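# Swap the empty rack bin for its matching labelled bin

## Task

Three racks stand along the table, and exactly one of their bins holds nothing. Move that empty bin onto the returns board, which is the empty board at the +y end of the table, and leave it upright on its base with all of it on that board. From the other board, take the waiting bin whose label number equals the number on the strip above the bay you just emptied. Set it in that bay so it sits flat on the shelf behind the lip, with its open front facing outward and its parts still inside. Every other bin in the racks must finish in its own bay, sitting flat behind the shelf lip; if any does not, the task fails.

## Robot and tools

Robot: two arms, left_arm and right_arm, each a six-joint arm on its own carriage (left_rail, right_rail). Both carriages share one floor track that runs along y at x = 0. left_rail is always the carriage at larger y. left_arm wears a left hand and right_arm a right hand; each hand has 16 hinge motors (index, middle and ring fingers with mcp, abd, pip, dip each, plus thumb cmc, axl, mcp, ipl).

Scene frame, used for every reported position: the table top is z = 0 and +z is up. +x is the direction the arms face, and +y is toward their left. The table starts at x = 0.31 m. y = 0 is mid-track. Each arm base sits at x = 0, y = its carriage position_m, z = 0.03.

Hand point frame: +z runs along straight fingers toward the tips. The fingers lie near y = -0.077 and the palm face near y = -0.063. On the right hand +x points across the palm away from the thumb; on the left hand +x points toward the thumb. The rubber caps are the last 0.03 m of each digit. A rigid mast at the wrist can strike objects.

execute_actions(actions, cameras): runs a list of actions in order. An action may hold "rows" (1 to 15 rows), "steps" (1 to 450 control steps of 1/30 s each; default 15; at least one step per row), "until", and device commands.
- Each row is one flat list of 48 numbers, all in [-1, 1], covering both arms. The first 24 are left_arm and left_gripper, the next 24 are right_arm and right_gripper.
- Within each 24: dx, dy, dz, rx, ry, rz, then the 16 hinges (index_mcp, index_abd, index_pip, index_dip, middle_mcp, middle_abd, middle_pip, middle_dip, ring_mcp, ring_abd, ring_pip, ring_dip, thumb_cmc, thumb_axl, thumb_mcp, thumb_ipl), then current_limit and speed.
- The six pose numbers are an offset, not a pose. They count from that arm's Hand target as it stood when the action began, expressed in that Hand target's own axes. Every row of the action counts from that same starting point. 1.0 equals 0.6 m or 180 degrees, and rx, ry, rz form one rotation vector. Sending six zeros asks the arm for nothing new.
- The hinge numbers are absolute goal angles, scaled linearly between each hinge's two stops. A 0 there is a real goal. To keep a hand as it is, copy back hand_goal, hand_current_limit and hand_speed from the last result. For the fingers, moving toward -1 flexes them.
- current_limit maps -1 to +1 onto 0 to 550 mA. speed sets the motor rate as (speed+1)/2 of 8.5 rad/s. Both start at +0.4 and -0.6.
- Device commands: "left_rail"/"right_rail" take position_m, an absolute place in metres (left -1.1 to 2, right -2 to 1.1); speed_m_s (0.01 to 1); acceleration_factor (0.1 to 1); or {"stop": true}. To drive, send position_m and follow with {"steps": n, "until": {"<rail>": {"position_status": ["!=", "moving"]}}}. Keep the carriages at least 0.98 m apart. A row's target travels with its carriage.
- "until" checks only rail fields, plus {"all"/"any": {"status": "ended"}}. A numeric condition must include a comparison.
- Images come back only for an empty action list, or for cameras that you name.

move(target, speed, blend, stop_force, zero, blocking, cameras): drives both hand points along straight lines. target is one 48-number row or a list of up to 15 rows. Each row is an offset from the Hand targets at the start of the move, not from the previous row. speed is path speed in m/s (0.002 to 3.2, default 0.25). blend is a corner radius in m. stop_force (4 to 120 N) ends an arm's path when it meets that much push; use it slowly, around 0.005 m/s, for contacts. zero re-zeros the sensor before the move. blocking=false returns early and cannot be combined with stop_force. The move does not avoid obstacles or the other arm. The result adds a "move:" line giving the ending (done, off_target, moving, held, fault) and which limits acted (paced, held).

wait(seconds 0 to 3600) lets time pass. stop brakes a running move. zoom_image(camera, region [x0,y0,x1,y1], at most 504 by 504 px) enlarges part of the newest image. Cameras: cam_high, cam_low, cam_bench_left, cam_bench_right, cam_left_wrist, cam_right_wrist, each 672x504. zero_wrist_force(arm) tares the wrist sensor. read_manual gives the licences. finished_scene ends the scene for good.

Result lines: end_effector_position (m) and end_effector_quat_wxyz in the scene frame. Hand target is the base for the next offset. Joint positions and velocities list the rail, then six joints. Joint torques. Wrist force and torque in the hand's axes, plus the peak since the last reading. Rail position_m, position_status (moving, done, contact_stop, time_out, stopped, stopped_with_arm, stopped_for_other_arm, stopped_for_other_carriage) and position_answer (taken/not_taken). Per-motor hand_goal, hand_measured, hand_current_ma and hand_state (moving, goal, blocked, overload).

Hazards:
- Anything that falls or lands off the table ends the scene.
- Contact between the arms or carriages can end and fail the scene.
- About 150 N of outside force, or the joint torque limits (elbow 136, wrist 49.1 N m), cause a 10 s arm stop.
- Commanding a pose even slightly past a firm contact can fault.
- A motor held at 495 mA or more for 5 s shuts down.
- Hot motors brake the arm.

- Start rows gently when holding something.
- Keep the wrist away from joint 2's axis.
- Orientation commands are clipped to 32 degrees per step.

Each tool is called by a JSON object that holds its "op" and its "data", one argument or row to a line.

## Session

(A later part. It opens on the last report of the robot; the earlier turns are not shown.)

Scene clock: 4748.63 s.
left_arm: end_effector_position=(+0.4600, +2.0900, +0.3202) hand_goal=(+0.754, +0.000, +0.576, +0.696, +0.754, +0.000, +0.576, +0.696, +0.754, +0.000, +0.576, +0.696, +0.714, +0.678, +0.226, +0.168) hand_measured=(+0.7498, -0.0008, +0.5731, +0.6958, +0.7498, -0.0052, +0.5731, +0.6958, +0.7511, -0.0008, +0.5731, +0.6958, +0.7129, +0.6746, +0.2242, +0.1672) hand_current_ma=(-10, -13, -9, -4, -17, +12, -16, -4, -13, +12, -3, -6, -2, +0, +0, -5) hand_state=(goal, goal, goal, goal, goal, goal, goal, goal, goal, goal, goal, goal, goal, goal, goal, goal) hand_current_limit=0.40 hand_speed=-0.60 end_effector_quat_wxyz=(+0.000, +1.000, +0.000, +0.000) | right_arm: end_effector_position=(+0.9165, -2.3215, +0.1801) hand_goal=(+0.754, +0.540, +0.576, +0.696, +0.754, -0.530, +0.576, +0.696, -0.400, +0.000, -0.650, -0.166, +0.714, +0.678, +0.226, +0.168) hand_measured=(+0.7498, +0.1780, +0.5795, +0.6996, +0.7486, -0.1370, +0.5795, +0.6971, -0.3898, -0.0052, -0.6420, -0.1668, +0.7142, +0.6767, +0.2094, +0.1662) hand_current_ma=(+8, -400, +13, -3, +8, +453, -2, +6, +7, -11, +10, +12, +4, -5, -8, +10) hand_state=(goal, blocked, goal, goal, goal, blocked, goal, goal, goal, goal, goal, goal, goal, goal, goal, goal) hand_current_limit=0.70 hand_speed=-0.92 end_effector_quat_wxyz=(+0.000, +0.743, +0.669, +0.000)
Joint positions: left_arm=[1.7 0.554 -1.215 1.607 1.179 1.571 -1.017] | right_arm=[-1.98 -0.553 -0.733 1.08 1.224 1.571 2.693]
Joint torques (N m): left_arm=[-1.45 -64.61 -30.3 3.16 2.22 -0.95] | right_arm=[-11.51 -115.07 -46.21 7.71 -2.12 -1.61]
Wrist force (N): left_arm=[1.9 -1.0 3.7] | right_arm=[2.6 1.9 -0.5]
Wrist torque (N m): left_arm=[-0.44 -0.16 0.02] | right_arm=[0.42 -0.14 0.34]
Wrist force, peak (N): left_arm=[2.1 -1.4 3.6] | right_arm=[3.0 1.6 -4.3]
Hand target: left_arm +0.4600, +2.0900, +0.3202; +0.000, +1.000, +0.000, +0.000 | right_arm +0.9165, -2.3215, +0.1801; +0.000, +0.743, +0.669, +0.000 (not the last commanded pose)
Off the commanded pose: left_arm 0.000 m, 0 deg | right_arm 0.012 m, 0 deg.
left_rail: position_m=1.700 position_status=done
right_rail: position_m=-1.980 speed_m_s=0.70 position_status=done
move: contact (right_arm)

{"op": "move", "data": {
  "target": [
    [0,0,0,0,0,0,0.754,0,0.576,0.696,0.754,0,0.576,0.696,0.754,0,0.576,0.696,0.714,0.678,0.226,0.168,0.4,-0.6,0.005,0.0152,0.0,0.0244,0,0,0.754,0.54,0.576,0.696,0.754,-0.53,0.576,0.696,-0.40,0,-0.65,-0.1655,0.714,0.678,0.226,0.168,0.7,-0.92]
  ],
  "speed": 0.02
}}

{"op": "move", "data": {
  "target": [
    [0,0,0,0,0,0,0.754,0,0.576,0.696,0.754,0,0.576,0.696,0.754,0,0.576,0.696,0.714,0.678,0.226,0.168,0.4,-0.6,0,0.0015,0.02,0,0,0,0.754,0.54,0.576,0.696,0.754,-0.53,0.576,0.696,-0.40,0,-0.65,-0.1655,0.714,0.678,0.226,0.168,0.7,-0.92]
  ],
  "speed": 0.01,
  "stop_force": 4
}}

Scene clock: 4808.43 s.
left_arm: end_effector_position=(+0.4600, +2.0900, +0.3202) hand_goal=(+0.754, +0.000, +0.576, +0.696, +0.754, +0.000, +0.576, +0.696, +0.754, +0.000, +0.576, +0.696, +0.714, +0.678, +0.226, +0.168) hand_measured=(+0.7498, -0.0008, +0.5731, +0.6958, +0.7498, -0.0052, +0.5731, +0.6971, +0.7511, -0.0008, +0.5731, +0.6958, +0.7129, +0.6756, +0.2242, +0.1681) hand_current_ma=(-8, -4, -4, +4, -16, -1, -8, -1, -16, +10, -3, +2, -1, -4, +3, -10) hand_state=(goal, goal, goal, goal, goal, goal, goal, goal, goal, goal, goal, goal, goal, goal, goal, goal) hand_current_limit=0.40 hand_speed=-0.60 end_effector_quat_wxyz=(+0.000, +1.000, +0.000, +0.000) | right_arm: end_effector_position=(+0.9259, -2.3195, +0.1801) hand_goal=(+0.754, +0.540, +0.576, +0.696, +0.754, -0.530, +0.576, +0.696, -0.400, +0.000, -0.650, -0.166, +0.714, +0.678, +0.226, +0.168) hand_measured=(+0.7486, +0.1780, +0.5757, +0.6945, +0.7474, -0.1370, +0.5770, +0.6907, -0.3898, -0.0052, -0.6420, -0.1668, +0.7129, +0.6767, +0.2094, +0.1672) hand_current_ma=(+2, -393, +5, -4, +2, +454, -6, +0, +6, -14, +6, +3, +0, -14, -16, +11) hand_state=(goal, blocked, goal, goal, goal, blocked, goal, goal, goal, goal, goal, goal, goal, goal, goal, goal) hand_current_limit=0.70 hand_speed=-0.92 end_effector_quat_wxyz=(-0.028, +0.742, +0.669, -0.026)
Joint positions: left_arm=[1.7 0.554 -1.215 1.607 1.179 1.571 -1.017] | right_arm=[-1.98 -0.536 -0.684 0.992 1.332 1.603 2.711]
Joint torques (N m): left_arm=[-2.88 -65.22 -30.32 3.29 2.13 -0.92] | right_arm=[15.37 -100.36 -48.67 8.4 3.87 2.45]
Wrist force (N): left_arm=[2.1 -0.6 3.6] | right_arm=[1.3 1.9 4.9]
Wrist torque (N m): left_arm=[-0.38 -0.18 0.02] | right_arm=[-0.10 -0.16 0.03]
Wrist force, peak (N): left_arm=[2.2 -1.1 3.8] | right_arm=[1.6 1.9 5.5]
Hand target: left_arm +0.4600, +2.0900, +0.3202; +0.000, +1.000, +0.000, +0.000 | right_arm +0.9259, -2.3195, +0.1801; -0.028, +0.742, +0.669, -0.026
Off the commanded pose: left_arm 0.000 m, 0 deg | right_arm 0.000 m, 0 deg.
left_rail: position_m=1.700 position_status=done
right_rail: position_m=-1.980 speed_m_s=0.70 position_status=done
move: done

Scene clock: 4810.33 s.
left_arm: end_effector_position=(+0.4600, +2.0900, +0.3202) hand_goal=(+0.754, +0.000, +0.576, +0.696, +0.754, +0.000, +0.576, +0.696, +0.754, +0.000, +0.576, +0.696, +0.714, +0.678, +0.226, +0.168) hand_measured=(+0.7498, -0.0008, +0.5731, +0.6958, +0.7498, -0.0052, +0.5731, +0.6958, +0.7498, -0.0023, +0.5718, +0.6958, +0.7129, +0.6746, +0.2242, +0.1681) hand_current_ma=(-21, -4, -9, -6, -16, +4, -20, +2, -11, +9, -8, -6, -11, -5, +4, -10) hand_state=(goal, goal, goal, goal, goal, goal, goal, goal, goal, goal, goal, goal, goal, goal, goal, goal) hand_current_limit=0.40 hand_speed=-0.60 end_effector_quat_wxyz=(+0.000, +1.000, +0.000, +0.000) | right_arm: end_effector_position=(+0.9259, -2.3194, +0.1740) hand_goal=(+0.754, +0.540, +0.576, +0.696, +0.754, -0.530, +0.576, +0.696, -0.400, +0.000, -0.650, -0.166, +0.714, +0.678, +0.226, +0.168) hand_measured=(+0.7486, +0.1780, +0.5757, +0.6958, +0.7474, -0.1370, +0.5757, +0.6920, -0.3898, -0.0052, -0.6420, -0.1668, +0.7129, +0.6767, +0.2094, +0.1662) hand_current_ma=(+11, -408, +12, -8, +2, +456, -5, +5, +11, -8, +4, +10, -12, -16, -11, +13) hand_state=(goal, blocked, goal, goal, goal, blocked, goal, goal, goal, goal, goal, goal, goal, goal, goal, goal) hand_current_limit=0.70 hand_speed=-0.92 end_effector_quat_wxyz=(-0.028, +0.742, +0.669, -0.026)
Joint positions: left_arm=[1.7 0.554 -1.215 1.607 1.179 1.571 -1.017] | right_arm=[-1.98 -0.536 -0.68 0.997 1.324 1.603 2.711]
Joint torques (N m): left_arm=[-2.5 -64.75 -29.67 3.44 2.23 -1] | right_arm=[9.46 -119.61 -46.62 8.04 3.56 1.81]
Wrist force (N): left_arm=[1.7 -0.8 3.6] | right_arm=[2.2 1.8 -0.2]
Wrist torque (N m): left_arm=[-0.40 -0.13 -0.01] | right_arm=[0.32 -0.19 0.10]
Wrist force, peak (N): left_arm=[2.0 -1.2 3.8] | right_arm=[1.1 2.1 5.6]
Hand target: left_arm +0.4600, +2.0900, +0.3202; +0.000, +1.000, +0.000, +0.000 | right_arm +0.9259, -2.3195, +0.1740; -0.028, +0.742, +0.669, -0.026 (not the last commanded pose)
Off the commanded pose: left_arm 0.000 m, 0 deg | right_arm 0.006 m, 0 deg.
left_rail: position_m=1.700 position_status=done
right_rail: position_m=-1.980 speed_m_s=0.70 position_status=done
move: contact (right_arm)

{"op": "move", "data": {
  "target": [
    [0,0,0,0,0,0,0.754,0,0.576,0.696,0.754,0,0.576,0.696,0.754,0,0.576,0.696,0.714,0.678,0.226,0.168,0.4,-0.6,0,0.0,-0.0015,0,0,0,0.754,0.54,0.576,0.696,0.754,-0.53,0.576,0.696,-0.40,0,-0.65,-0.1655,0.714,0.678,0.226,0.168,0.7,-0.92],
    [0,0,0,0,0,0,0.754,0,0.576,0.696,0.754,0,0.576,0.696,0.754,0,0.576,0.696,0.714,0.678,0.226,0.168,0.4,-0.6,0,0.0432,-0.0048,0,0,0,0.754,0.54,0.576,0.696,0.754,-0.53,0.576,0.696,-0.40,0,-0.65,-0.1655,0.714,0.678,0.226,0.168,0.7,-0.92]
  ],
  "speed": 0.02,
  "stop_force": 4,
  "cameras": ["cam_bench_right", "cam_right_wrist"]
}}

{"op": "zoom_image", "data": {
  "camera": "cam_bench_right",
  "region": [270, 300, 320, 345]
}}

Scene clock: 4823.97 s.
left_arm: end_effector_position=(+0.4600, +2.0900, +0.3202) hand_goal=(+0.754, +0.000, +0.576, +0.696, +0.754, +0.000, +0.576, +0.696, +0.754, +0.000, +0.576, +0.696, +0.714, +0.678, +0.226, +0.168) hand_measured=(+0.7486, -0.0008, +0.5731, +0.6958, +0.7511, -0.0037, +0.5731, +0.6971, +0.7498, -0.0008, +0.5731, +0.6958, +0.7142, +0.6756, +0.2242, +0.1672) hand_current_ma=(-9, -15, -5, -1, -21, +1, -9, -3, -9, +6, +1, -5, -7, -4, -4, -3) hand_state=(goal, goal, goal, goal, goal, goal, goal, goal, goal, goal, goal, goal, goal, goal, goal, goal) hand_current_limit=0.40 hand_speed=-0.60 end_effector_quat_wxyz=(+0.000, +1.000, +0.000, +0.000) | right_arm: end_effector_position=(+0.9259, -2.3195, +0.1742) hand_goal=(+0.754, +0.540, +0.576, +0.696, +0.754, -0.530, +0.576, +0.696, -0.400, +0.000, -0.650, -0.166, +0.714, +0.678, +0.226, +0.168) hand_measured=(+0.7486, +0.1765, +0.5757, +0.6958, +0.7486, -0.1370, +0.5770, +0.6907, -0.3898, -0.0052, -0.6433, -0.1668, +0.7142, +0.6767, +0.2094, +0.1662) hand_current_ma=(+8, -401, +4, -14, +1, +452, +2, -1, +12, -14, +5, +7, -4, -8, -8, +0) hand_state=(goal, blocked, goal, goal, goal, blocked, goal, goal, goal, goal, goal, goal, goal, goal, goal, goal) hand_current_limit=0.70 hand_speed=-0.92 end_effector_quat_wxyz=(-0.028, +0.742, +0.669, -0.026)
Joint positions: left_arm=[1.7 0.554 -1.215 1.607 1.179 1.571 -1.017] | right_arm=[-1.98 -0.536 -0.68 0.996 1.324 1.603 2.711]
Joint torques (N m): left_arm=[-2.7 -65.46 -29.72 3.29 2.08 -0.93] | right_arm=[1.99 -121.85 -32.76 1.69 3.74 -1.01]
Wrist force (N): left_arm=[1.7 -0.8 3.4] | right_arm=[1.6 1.6 4.0]
Wrist torque (N m): left_arm=[-0.39 -0.14 0.00] | right_arm=[-0.02 -0.18 0.05]
Wrist force, peak (N): left_arm=[2.1 -1.3 3.8] | right_arm=[1.3 1.9 5.2]
Hand target: left_arm +0.4600, +2.0900, +0.3202; +0.000, +1.000, +0.000, +0.000 | right_arm +0.9259, -2.3195, +0.1742; -0.028, +0.742, +0.669, -0.026 (not the last commanded pose)
Off the commanded pose: left_arm 0.000 m, 0 deg | right_arm 0.026 m, 0 deg.
left_rail: position_m=1.700 position_status=done
right_rail: position_m=-1.980 speed_m_s=0.70 position_status=done
move: contact (right_arm); path passed 0 of 2 targets
cam_right_wrist: T_world_to_cam=[[0.51764, -0.85481, -0.03673, -2.42228], [-0.44309, -0.30455, 0.84316, -0.51493], [-0.73193, -0.42018, -0.53641, -0.08182]] pos_world=[0.96582, -2.26179, 0.30132]

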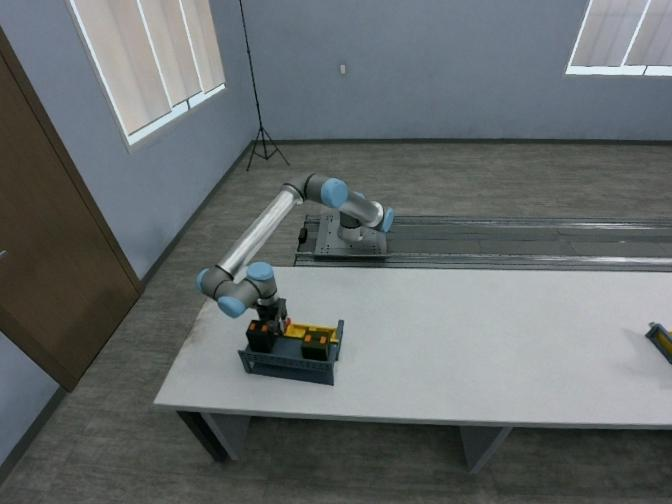

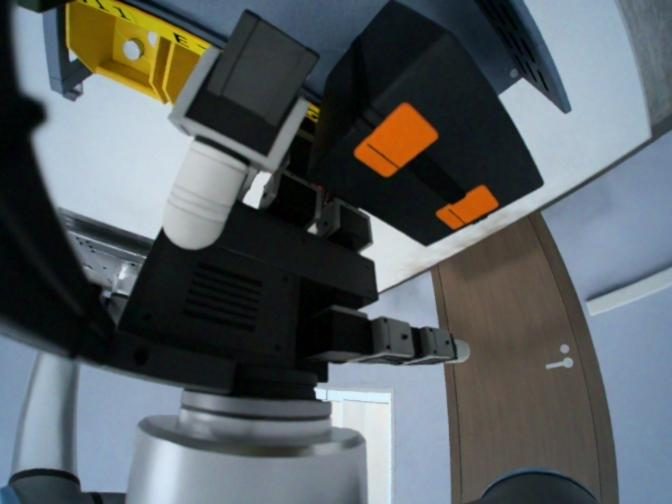

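Scaled by 10.080.

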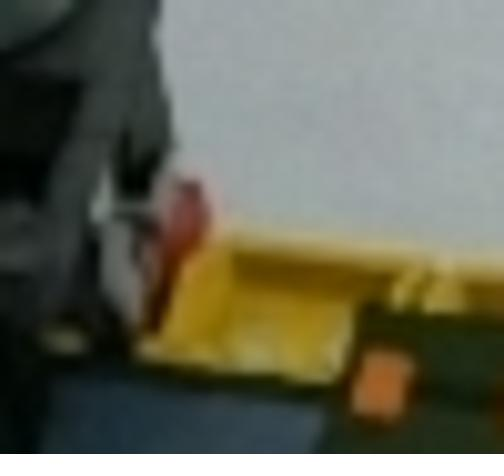

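{"op": "move", "data": {
  "target": [0,0,0,0,0,0,0.754,0,0.576,0.696,0.754,0,0.576,0.696,0.754,0,0.576,0.696,0.714,0.678,0.226,0.168,0.4,-0.6,0,0.0400,-0.0044,0,0,0,0.754,0.54,0.576,0.696,0.754,-0.53,0.576,0.696,-0.40,0,-0.65,-0.1655,0.714,0.678,0.226,0.168,0.7,-0.92],
  "speed": 0.02,
  "stop_force": 4,
  "cameras": ["cam_bench_right", "cam_right_wrist"]
}}

{"op": "zoom_image", "data": {
  "camera": "cam_bench_right",
  "region": [270, 300, 320, 345]
}}

Scene clock: 4833.53 s.
left_arm: end_effector_position=(+0.4600, +2.0900, +0.3202) hand_goal=(+0.754, +0.000, +0.576, +0.696, +0.754, +0.000, +0.576, +0.696, +0.754, +0.000, +0.576, +0.696, +0.714, +0.678, +0.226, +0.168) hand_measured=(+0.7498, -0.0008, +0.5731, +0.6971, +0.7511, -0.0037, +0.5731, +0.6971, +0.7498, -0.0008, +0.5718, +0.6958, +0.7129, +0.6756, +0.2242, +0.1681) hand_current_ma=(-11, -5, -14, -2, -11, +3, -8, -5, -17, +8, +0, -10, -4, +4, +2, -5) hand_state=(goal, goal, goal, goal, goal, goal, goal, goal, goal, goal, goal, goal, goal, goal, goal, goal) hand_current_limit=0.40 hand_speed=-0.60 end_effector_quat_wxyz=(+0.000, +1.000, +0.000, +0.000) | right_arm: end_effector_position=(+0.9375, -2.3207, +0.1746) hand_goal=(+0.754, +0.540, +0.576, +0.696, +0.754, -0.530, +0.576, +0.696, -0.400, +0.000, -0.650, -0.166, +0.714, +0.678, +0.226, +0.168) hand_measured=(+0.7921, +0.1780, +0.5924, +0.6958, +0.7945, -0.1385, +0.5911, +0.6907, -0.3898, -0.0052, -0.6420, -0.1668, +0.7129, +0.6777, +0.2094, +0.1662) hand_current_ma=(+39, -398, +14, -5, +44, +451, +1, -1, +14, -6, +4, +9, -6, -21, -10, +5) hand_state=(blocked, blocked, goal, goal, blocked, blocked, goal, goal, goal, goal, goal, goal, goal, goal, goal, goal) hand_current_limit=0.70 hand_speed=-0.92 end_effector_quat_wxyz=(-0.028, +0.742, +0.669, -0.026)
Joint positions: left_arm=[1.7 0.554 -1.215 1.607 1.179 1.571 -1.017] | right_arm=[-1.98 -0.531 -0.659 0.955 1.344 1.603 2.716]
Joint torques (N m): left_arm=[-2.66 -65.64 -30.27 3.44 2.18 -0.79] | right_arm=[-10.59 -124.04 -35.15 0.94 2.6 -1.83]
Wrist force (N): left_arm=[1.7 -0.7 3.3] | right_arm=[1.7 -0.2 4.5]
Wrist torque (N m): left_arm=[-0.36 -0.14 0.00] | right_arm=[0.04 -0.11 0.08]
Wrist force, peak (N): left_arm=[1.8 -1.2 3.9] | right_arm=[0.9 -2.3 6.1]
Hand target: left_arm +0.4600, +2.0900, +0.3202; +0.000, +1.000, +0.000, +0.000 | right_arm +0.9374, -2.3207, +0.1746; -0.028, +0.742, +0.669, -0.026 (not the last commanded pose)
Off the commanded pose: left_arm 0.000 m, 0 deg | right_arm 0.013 m, 0 deg.
left_rail: position_m=1.700 position_status=done
right_rail: position_m=-1.980 speed_m_s=0.70 position_status=done
move: contact (right_arm)
cam_right_wrist: T_world_to_cam=[[0.51762, -0.85482, -0.03668, -2.42927], [-0.44318, -0.30454, 0.84312, -0.51042], [-0.73189, -0.42016, -0.53648, -0.07366]] pos_world=[0.97732, -2.26299, 0.30172]

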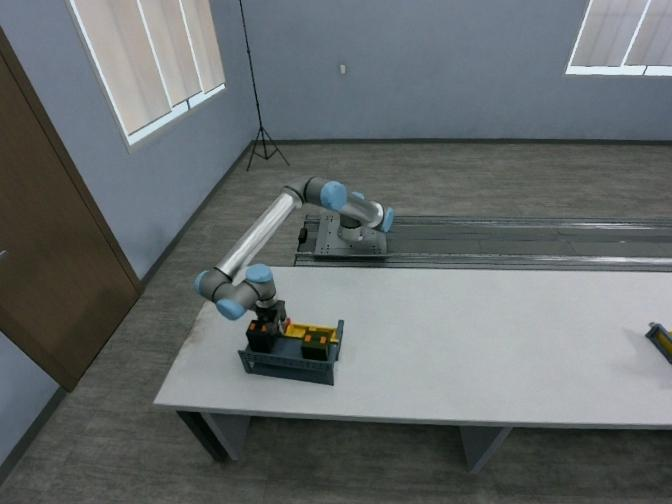

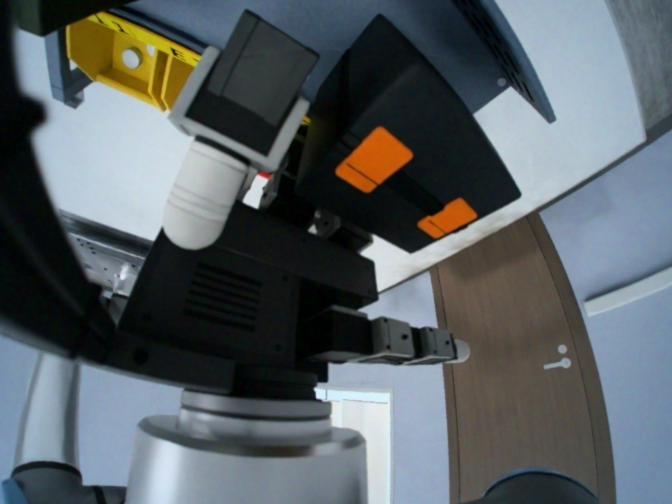

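Scaled by 10.080.

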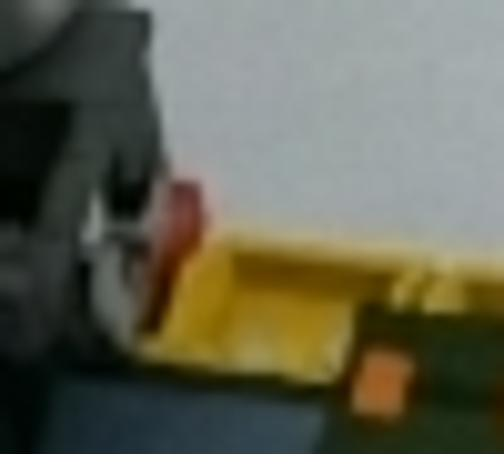

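{"op": "move", "data": {
  "target": [
    [0,0,0,0,0,0,0.754,0,0.576,0.696,0.754,0,0.576,0.696,0.754,0,0.576,0.696,0.714,0.678,0.226,0.168,0.4,-0.6,0,-0.0183,0.0014,0,0,0,0.754,0.54,0.576,0.696,0.754,-0.53,0.576,0.696,-0.40,0,-0.65,-0.1655,0.714,0.678,0.226,0.168,0.7,-0.92],
    [0,0,0,0,0,0,0.754,0,0.576,0.696,0.754,0,0.576,0.696,0.754,0,0.576,0.696,0.714,0.678,0.226,0.168,0.4,-0.6,0,-0.0256,0.0014,-0.0089,0,0,0.754,0.54,0.576,0.696,0.754,-0.53,0.576,0.696,-0.40,0,-0.65,-0.1655,0.714,0.678,0.226,0.168,0.7,-0.92]
  ],
  "speed": 0.02
}}

{"op": "move", "data": {
  "target": [
    [0,0,0,0,0,0,0.754,0,0.576,0.696,0.754,0,0.576,0.696,0.754,0,0.576,0.696,0.714,0.678,0.226,0.168,0.4,-0.6,0,0.0004,0.0100,0,0,0,0.754,0.54,0.576,0.696,0.754,-0.53,0.576,0.696,-0.40,0,-0.65,-0.1655,0.714,0.678,0.226,0.168,0.7,-0.92]
  ],
  "speed": 0.008,
  "stop_force": 4
}}

Scene clock: 4963.77 s.
left_arm: end_effector_position=(+0.4600, +2.0900, +0.3202) hand_goal=(+0.754, +0.000, +0.576, +0.696, +0.754, +0.000, +0.576, +0.696, +0.754, +0.000, +0.576, +0.696, +0.714, +0.678, +0.226, +0.168) hand_measured=(+0.7498, -0.0008, +0.5731, +0.6958, +0.7498, -0.0037, +0.5731, +0.6958, +0.7511, -0.0008, +0.5731, +0.6958, +0.7129, +0.6756, +0.2242, +0.1672) hand_current_ma=(-20, -8, -11, -1, -14, +11, -15, -4, -13, +9, -15, -16, -3, -4, +0, -8) hand_state=(goal, goal, goal, goal, goal, goal, goal, goal, goal, goal, goal, goal, goal, goal, goal, goal) hand_current_limit=0.40 hand_speed=-0.60 end_effector_quat_wxyz=(+0.000, +1.000, +0.000, +0.000) | right_arm: end_effector_position=(+0.9222, -2.3191, +0.1749) hand_goal=(+0.754, +0.540, +0.576, +0.696, +0.754, -0.530, +0.576, +0.696, -0.400, +0.000, -0.650, -0.166, +0.714, +0.678, +0.226, +0.168) hand_measured=(+0.7426, +0.1765, +0.5731, +0.6945, +0.7426, -0.1370, +0.5731, +0.6907, -0.3898, -0.0052, -0.6433, -0.1655, +0.7142, +0.6767, +0.2094, +0.1672) hand_current_ma=(+3, -405, +16, -5, -5, +454, -3, +14, +9, -16, +4, +6, +2, -7, -14, +13) hand_state=(goal, blocked, goal, goal, goal, blocked, goal, goal, goal, goal, goal, goal, goal, goal, goal, goal) hand_current_limit=0.70 hand_speed=-0.92 end_effector_quat_wxyz=(-0.018, +0.743, +0.669, -0.016)
Joint positions: left_arm=[1.7 0.554 -1.215 1.607 1.179 1.571 -1.017] | right_arm=[-1.98 -0.541 -0.7 1.031 1.284 1.592 2.705]
Joint torques (N m): left_arm=[-2.03 -65.73 -30.4 3.36 2.16 -0.94] | right_arm=[-10.96 -111.76 -29.54 0.67 -2.75 -1.43]
Wrist force (N): left_arm=[2.0 -1.0 3.6] | right_arm=[2.1 1.9 -7.6]
Wrist torque (N m): left_arm=[-0.43 -0.17 0.02] | right_arm=[0.80 -0.09 0.26]
Wrist force, peak (N): left_arm=[2.2 -0.9 3.7] | right_arm=[2.5 2.0 -7.8]
Hand target: left_arm +0.4600, +2.0900, +0.3202; +0.000, +1.000, +0.000, +0.000 | right_arm +0.9221, -2.3191, +0.1749; -0.018, +0.743, +0.669, -0.016
Off the commanded pose: left_arm 0.000 m, 0 deg | right_arm 0.000 m, 0 deg.
left_rail: position_m=1.700 position_status=done
right_rail: position_m=-1.980 speed_m_s=0.70 position_status=done
move: done

Scene clock: 4965.33 s.
left_arm: end_effector_position=(+0.4600, +2.0900, +0.3202) hand_goal=(+0.754, +0.000, +0.576, +0.696, +0.754, +0.000, +0.576, +0.696, +0.754, +0.000, +0.576, +0.696, +0.714, +0.678, +0.226, +0.168) hand_measured=(+0.7498, +0.0007, +0.5731, +0.6958, +0.7498, -0.0052, +0.5744, +0.6971, +0.7511, -0.0008, +0.5731, +0.6958, +0.7129, +0.6746, +0.2232, +0.1681) hand_current_ma=(-11, -12, -5, -9, -23, +5, -12, -8, -18, +9, -6, -15, -11, -7, +2, -7) hand_state=(goal, goal, goal, goal, goal, goal, goal, goal, goal, goal, goal, goal, goal, goal, goal, goal) hand_current_limit=0.40 hand_speed=-0.60 end_effector_quat_wxyz=(+0.000, +1.000, +0.000, +0.000) | right_arm: end_effector_position=(+0.9221, -2.3191, +0.1689) hand_goal=(+0.754, +0.540, +0.576, +0.696, +0.754, -0.530, +0.576, +0.696, -0.400, +0.000, -0.650, -0.166, +0.714, +0.678, +0.226, +0.168) hand_measured=(+0.7462, +0.1780, +0.5757, +0.6958, +0.7426, -0.1370, +0.5731, +0.6907, -0.3898, -0.0037, -0.6420, -0.1668, +0.7142, +0.6777, +0.2094, +0.1662) hand_current_ma=(+11, -399, +11, -9, +2, +456, -10, +2, +10, -7, +11, +8, +1, -10, -10, +7) hand_state=(goal, blocked, goal, goal, goal, blocked, goal, goal, goal, goal, goal, goal, goal, goal, goal, goal) hand_current_limit=0.70 hand_speed=-0.92 end_effector_quat_wxyz=(-0.018, +0.743, +0.669, -0.016)
Joint positions: left_arm=[1.7 0.554 -1.215 1.607 1.179 1.571 -1.017] | right_arm=[-1.98 -0.541 -0.697 1.035 1.276 1.591 2.705]
Joint torques (N m): left_arm=[-2.47 -65.83 -30.01 3.43 2.01 -1.04] | right_arm=[-11.62 -88.94 -28.28 -0.09 -2.81 -1.61]
Wrist force (N): left_arm=[1.7 -0.8 3.5] | right_arm=[2.8 1.0 -7.2]
Wrist torque (N m): left_arm=[-0.39 -0.14 0.00] | right_arm=[0.80 -0.17 0.32]
Wrist force, peak (N): left_arm=[1.9 -1.2 3.8] | right_arm=[2.5 1.6 -7.9]
Hand target: left_arm +0.4600, +2.0900, +0.3202; +0.000, +1.000, +0.000, +0.000 | right_arm +0.9221, -2.3191, +0.1689; -0.018, +0.743, +0.669, -0.016
Off the commanded pose: left_arm 0.000 m, 0 deg | right_arm 0.000 m, 0 deg.
left_rail: position_m=1.700 position_status=done
right_rail: position_m=-1.980 speed_m_s=0.70 position_status=done
move: done

{"op": "execute_actions", "data": {
  "actions": [
    {"rows":[[0,0,0,0,0,0,0.754,0,0.576,0.696,0.754,0,0.576,0.696,0.754,0,0.576,0.696,0.714,0.678,0.226,0.168,0.4,-0.6,0,0,0,0,0,0,0.754,0.1,0.576,0.696,0.754,-0.1,0.576,0.696,-0.40,0,-0.65,-0.1655,0.714,0.678,0.226,0.168,0.7,-0.9]],"steps":45},
    {"rows":[[0,0,0,0,0,0,0.754,0,0.576,0.696,0.754,0,0.576,0.696,0.754,0,0.576,0.696,0.714,0.678,0.226,0.168,0.4,-0.6,0,0,0,0,0,0,0.754,-0.06,0.576,0.696,0.754,0.06,0.576,0.696,-0.40,0,-0.65,-0.1655,0.714,0.678,0.226,0.168,0.7,-0.85]],"steps":45}
  ],
  "cameras": ["cam_right_wrist", "cam_bench_right"]
}}

{"op": "zoom_image", "data": {
  "camera": "cam_bench_right",
  "region": [270, 300, 320, 345]
}}

Scene clock: 4982.00 s.
left_arm: end_effector_position=(+0.4600, +2.0900, +0.3202) hand_goal=(+0.754, +0.000, +0.576, +0.696, +0.754, +0.000, +0.576, +0.696, +0.754, +0.000, +0.576, +0.696, +0.714, +0.678, +0.226, +0.168) hand_measured=(+0.7498, -0.0008, +0.5718, +0.6971, +0.7498, -0.0052, +0.5731, +0.6971, +0.7511, -0.0008, +0.5731, +0.6945, +0.7142, +0.6756, +0.2242, +0.1681) hand_current_ma=(-11, -3, -15, -1, -7, +12, -15, -7, -9, -1, -9, -11, -7, -1, +1, -7) hand_state=(goal, goal, goal, goal, goal, goal, goal, goal, goal, goal, goal, goal, goal, goal, goal, goal) hand_current_limit=0.40 hand_speed=-0.60 end_effector_quat_wxyz=(+0.000, +1.000, +0.000, +0.000) | right_arm: end_effector_position=(+0.9221, -2.3191, +0.1689) hand_goal=(+0.754, -0.060, +0.576, +0.696, +0.754, +0.060, +0.576, +0.696, -0.400, +0.000, -0.650, -0.166, +0.714, +0.678, +0.226, +0.168) hand_measured=(+0.7450, -0.0535, +0.5731, +0.6958, +0.7426, +0.0534, +0.5744, +0.6907, -0.3898, -0.0037, -0.6433, -0.1668, +0.7142, +0.6767, +0.2094, +0.1662) hand_current_ma=(+7, +13, +8, -11, +6, -14, -12, -3, +6, -11, +5, +10, +0, -11, -13, +9) hand_state=(goal, goal, goal, goal, goal, goal, goal, goal, goal, goal, goal, goal, goal, goal, goal, goal) hand_current_limit=0.70 hand_speed=-0.85 end_effector_quat_wxyz=(-0.018, +0.743, +0.669, -0.016)
Joint positions: left_arm=[1.7 0.554 -1.215 1.607 1.179 1.571 -1.017] | right_arm=[-1.98 -0.541 -0.697 1.035 1.276 1.591 2.705]
Joint torques (N m): left_arm=[-2.62 -65.32 -29.87 3.36 2 -0.94] | right_arm=[2.39 -117.67 -42.37 6.04 -2.93 -1.57]
Wrist force (N): left_arm=[1.8 -1.0 3.5] | right_arm=[1.1 1.3 0.8]
Wrist torque (N m): left_arm=[-0.42 -0.15 0.01] | right_arm=[0.22 -0.20 0.19]
Wrist force, peak (N): left_arm=[2.3 -0.8 3.9] | right_arm=[2.7 1.7 -8.1]
Hand target: left_arm +0.4600, +2.0900, +0.3202; +0.000, +1.000, +0.000, +0.000 | right_arm +0.9221, -2.3191, +0.1689; -0.018, +0.743, +0.669, -0.016
Off the commanded pose: left_arm 0.000 m, 0 deg | right_arm 0.000 m, 0 deg.
left_rail: position_m=1.700 position_status=done
right_rail: position_m=-1.980 speed_m_s=0.70 position_status=done
cam_right_wrist: T_world_to_cam=[[0.51842, -0.8549, -0.01974, -2.42398], [-0.46648, -0.30207, 0.83135, -0.48273], [-0.71669, -0.42178, -0.55539, -0.10194]] pos_world=[0.95839, -2.26108, 0.29686]
Images, in order (width x height): cam_bench_right 672x504, cam_right_wrist 672x504.

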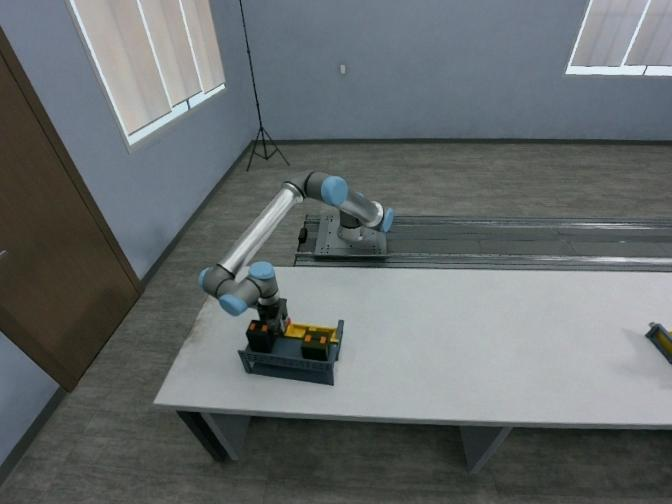

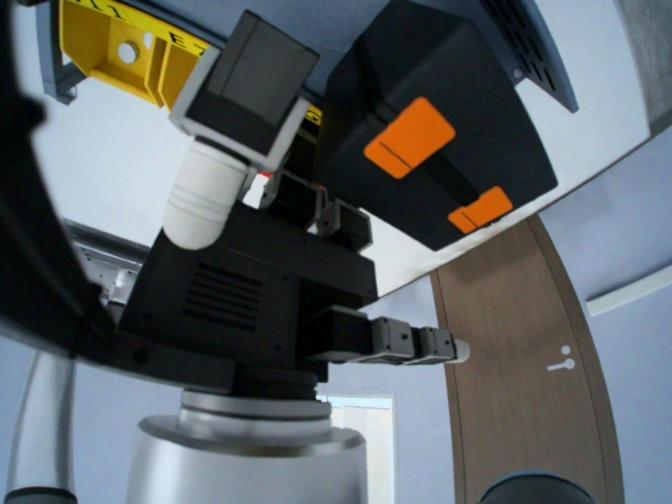

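Scaled by 10.080.

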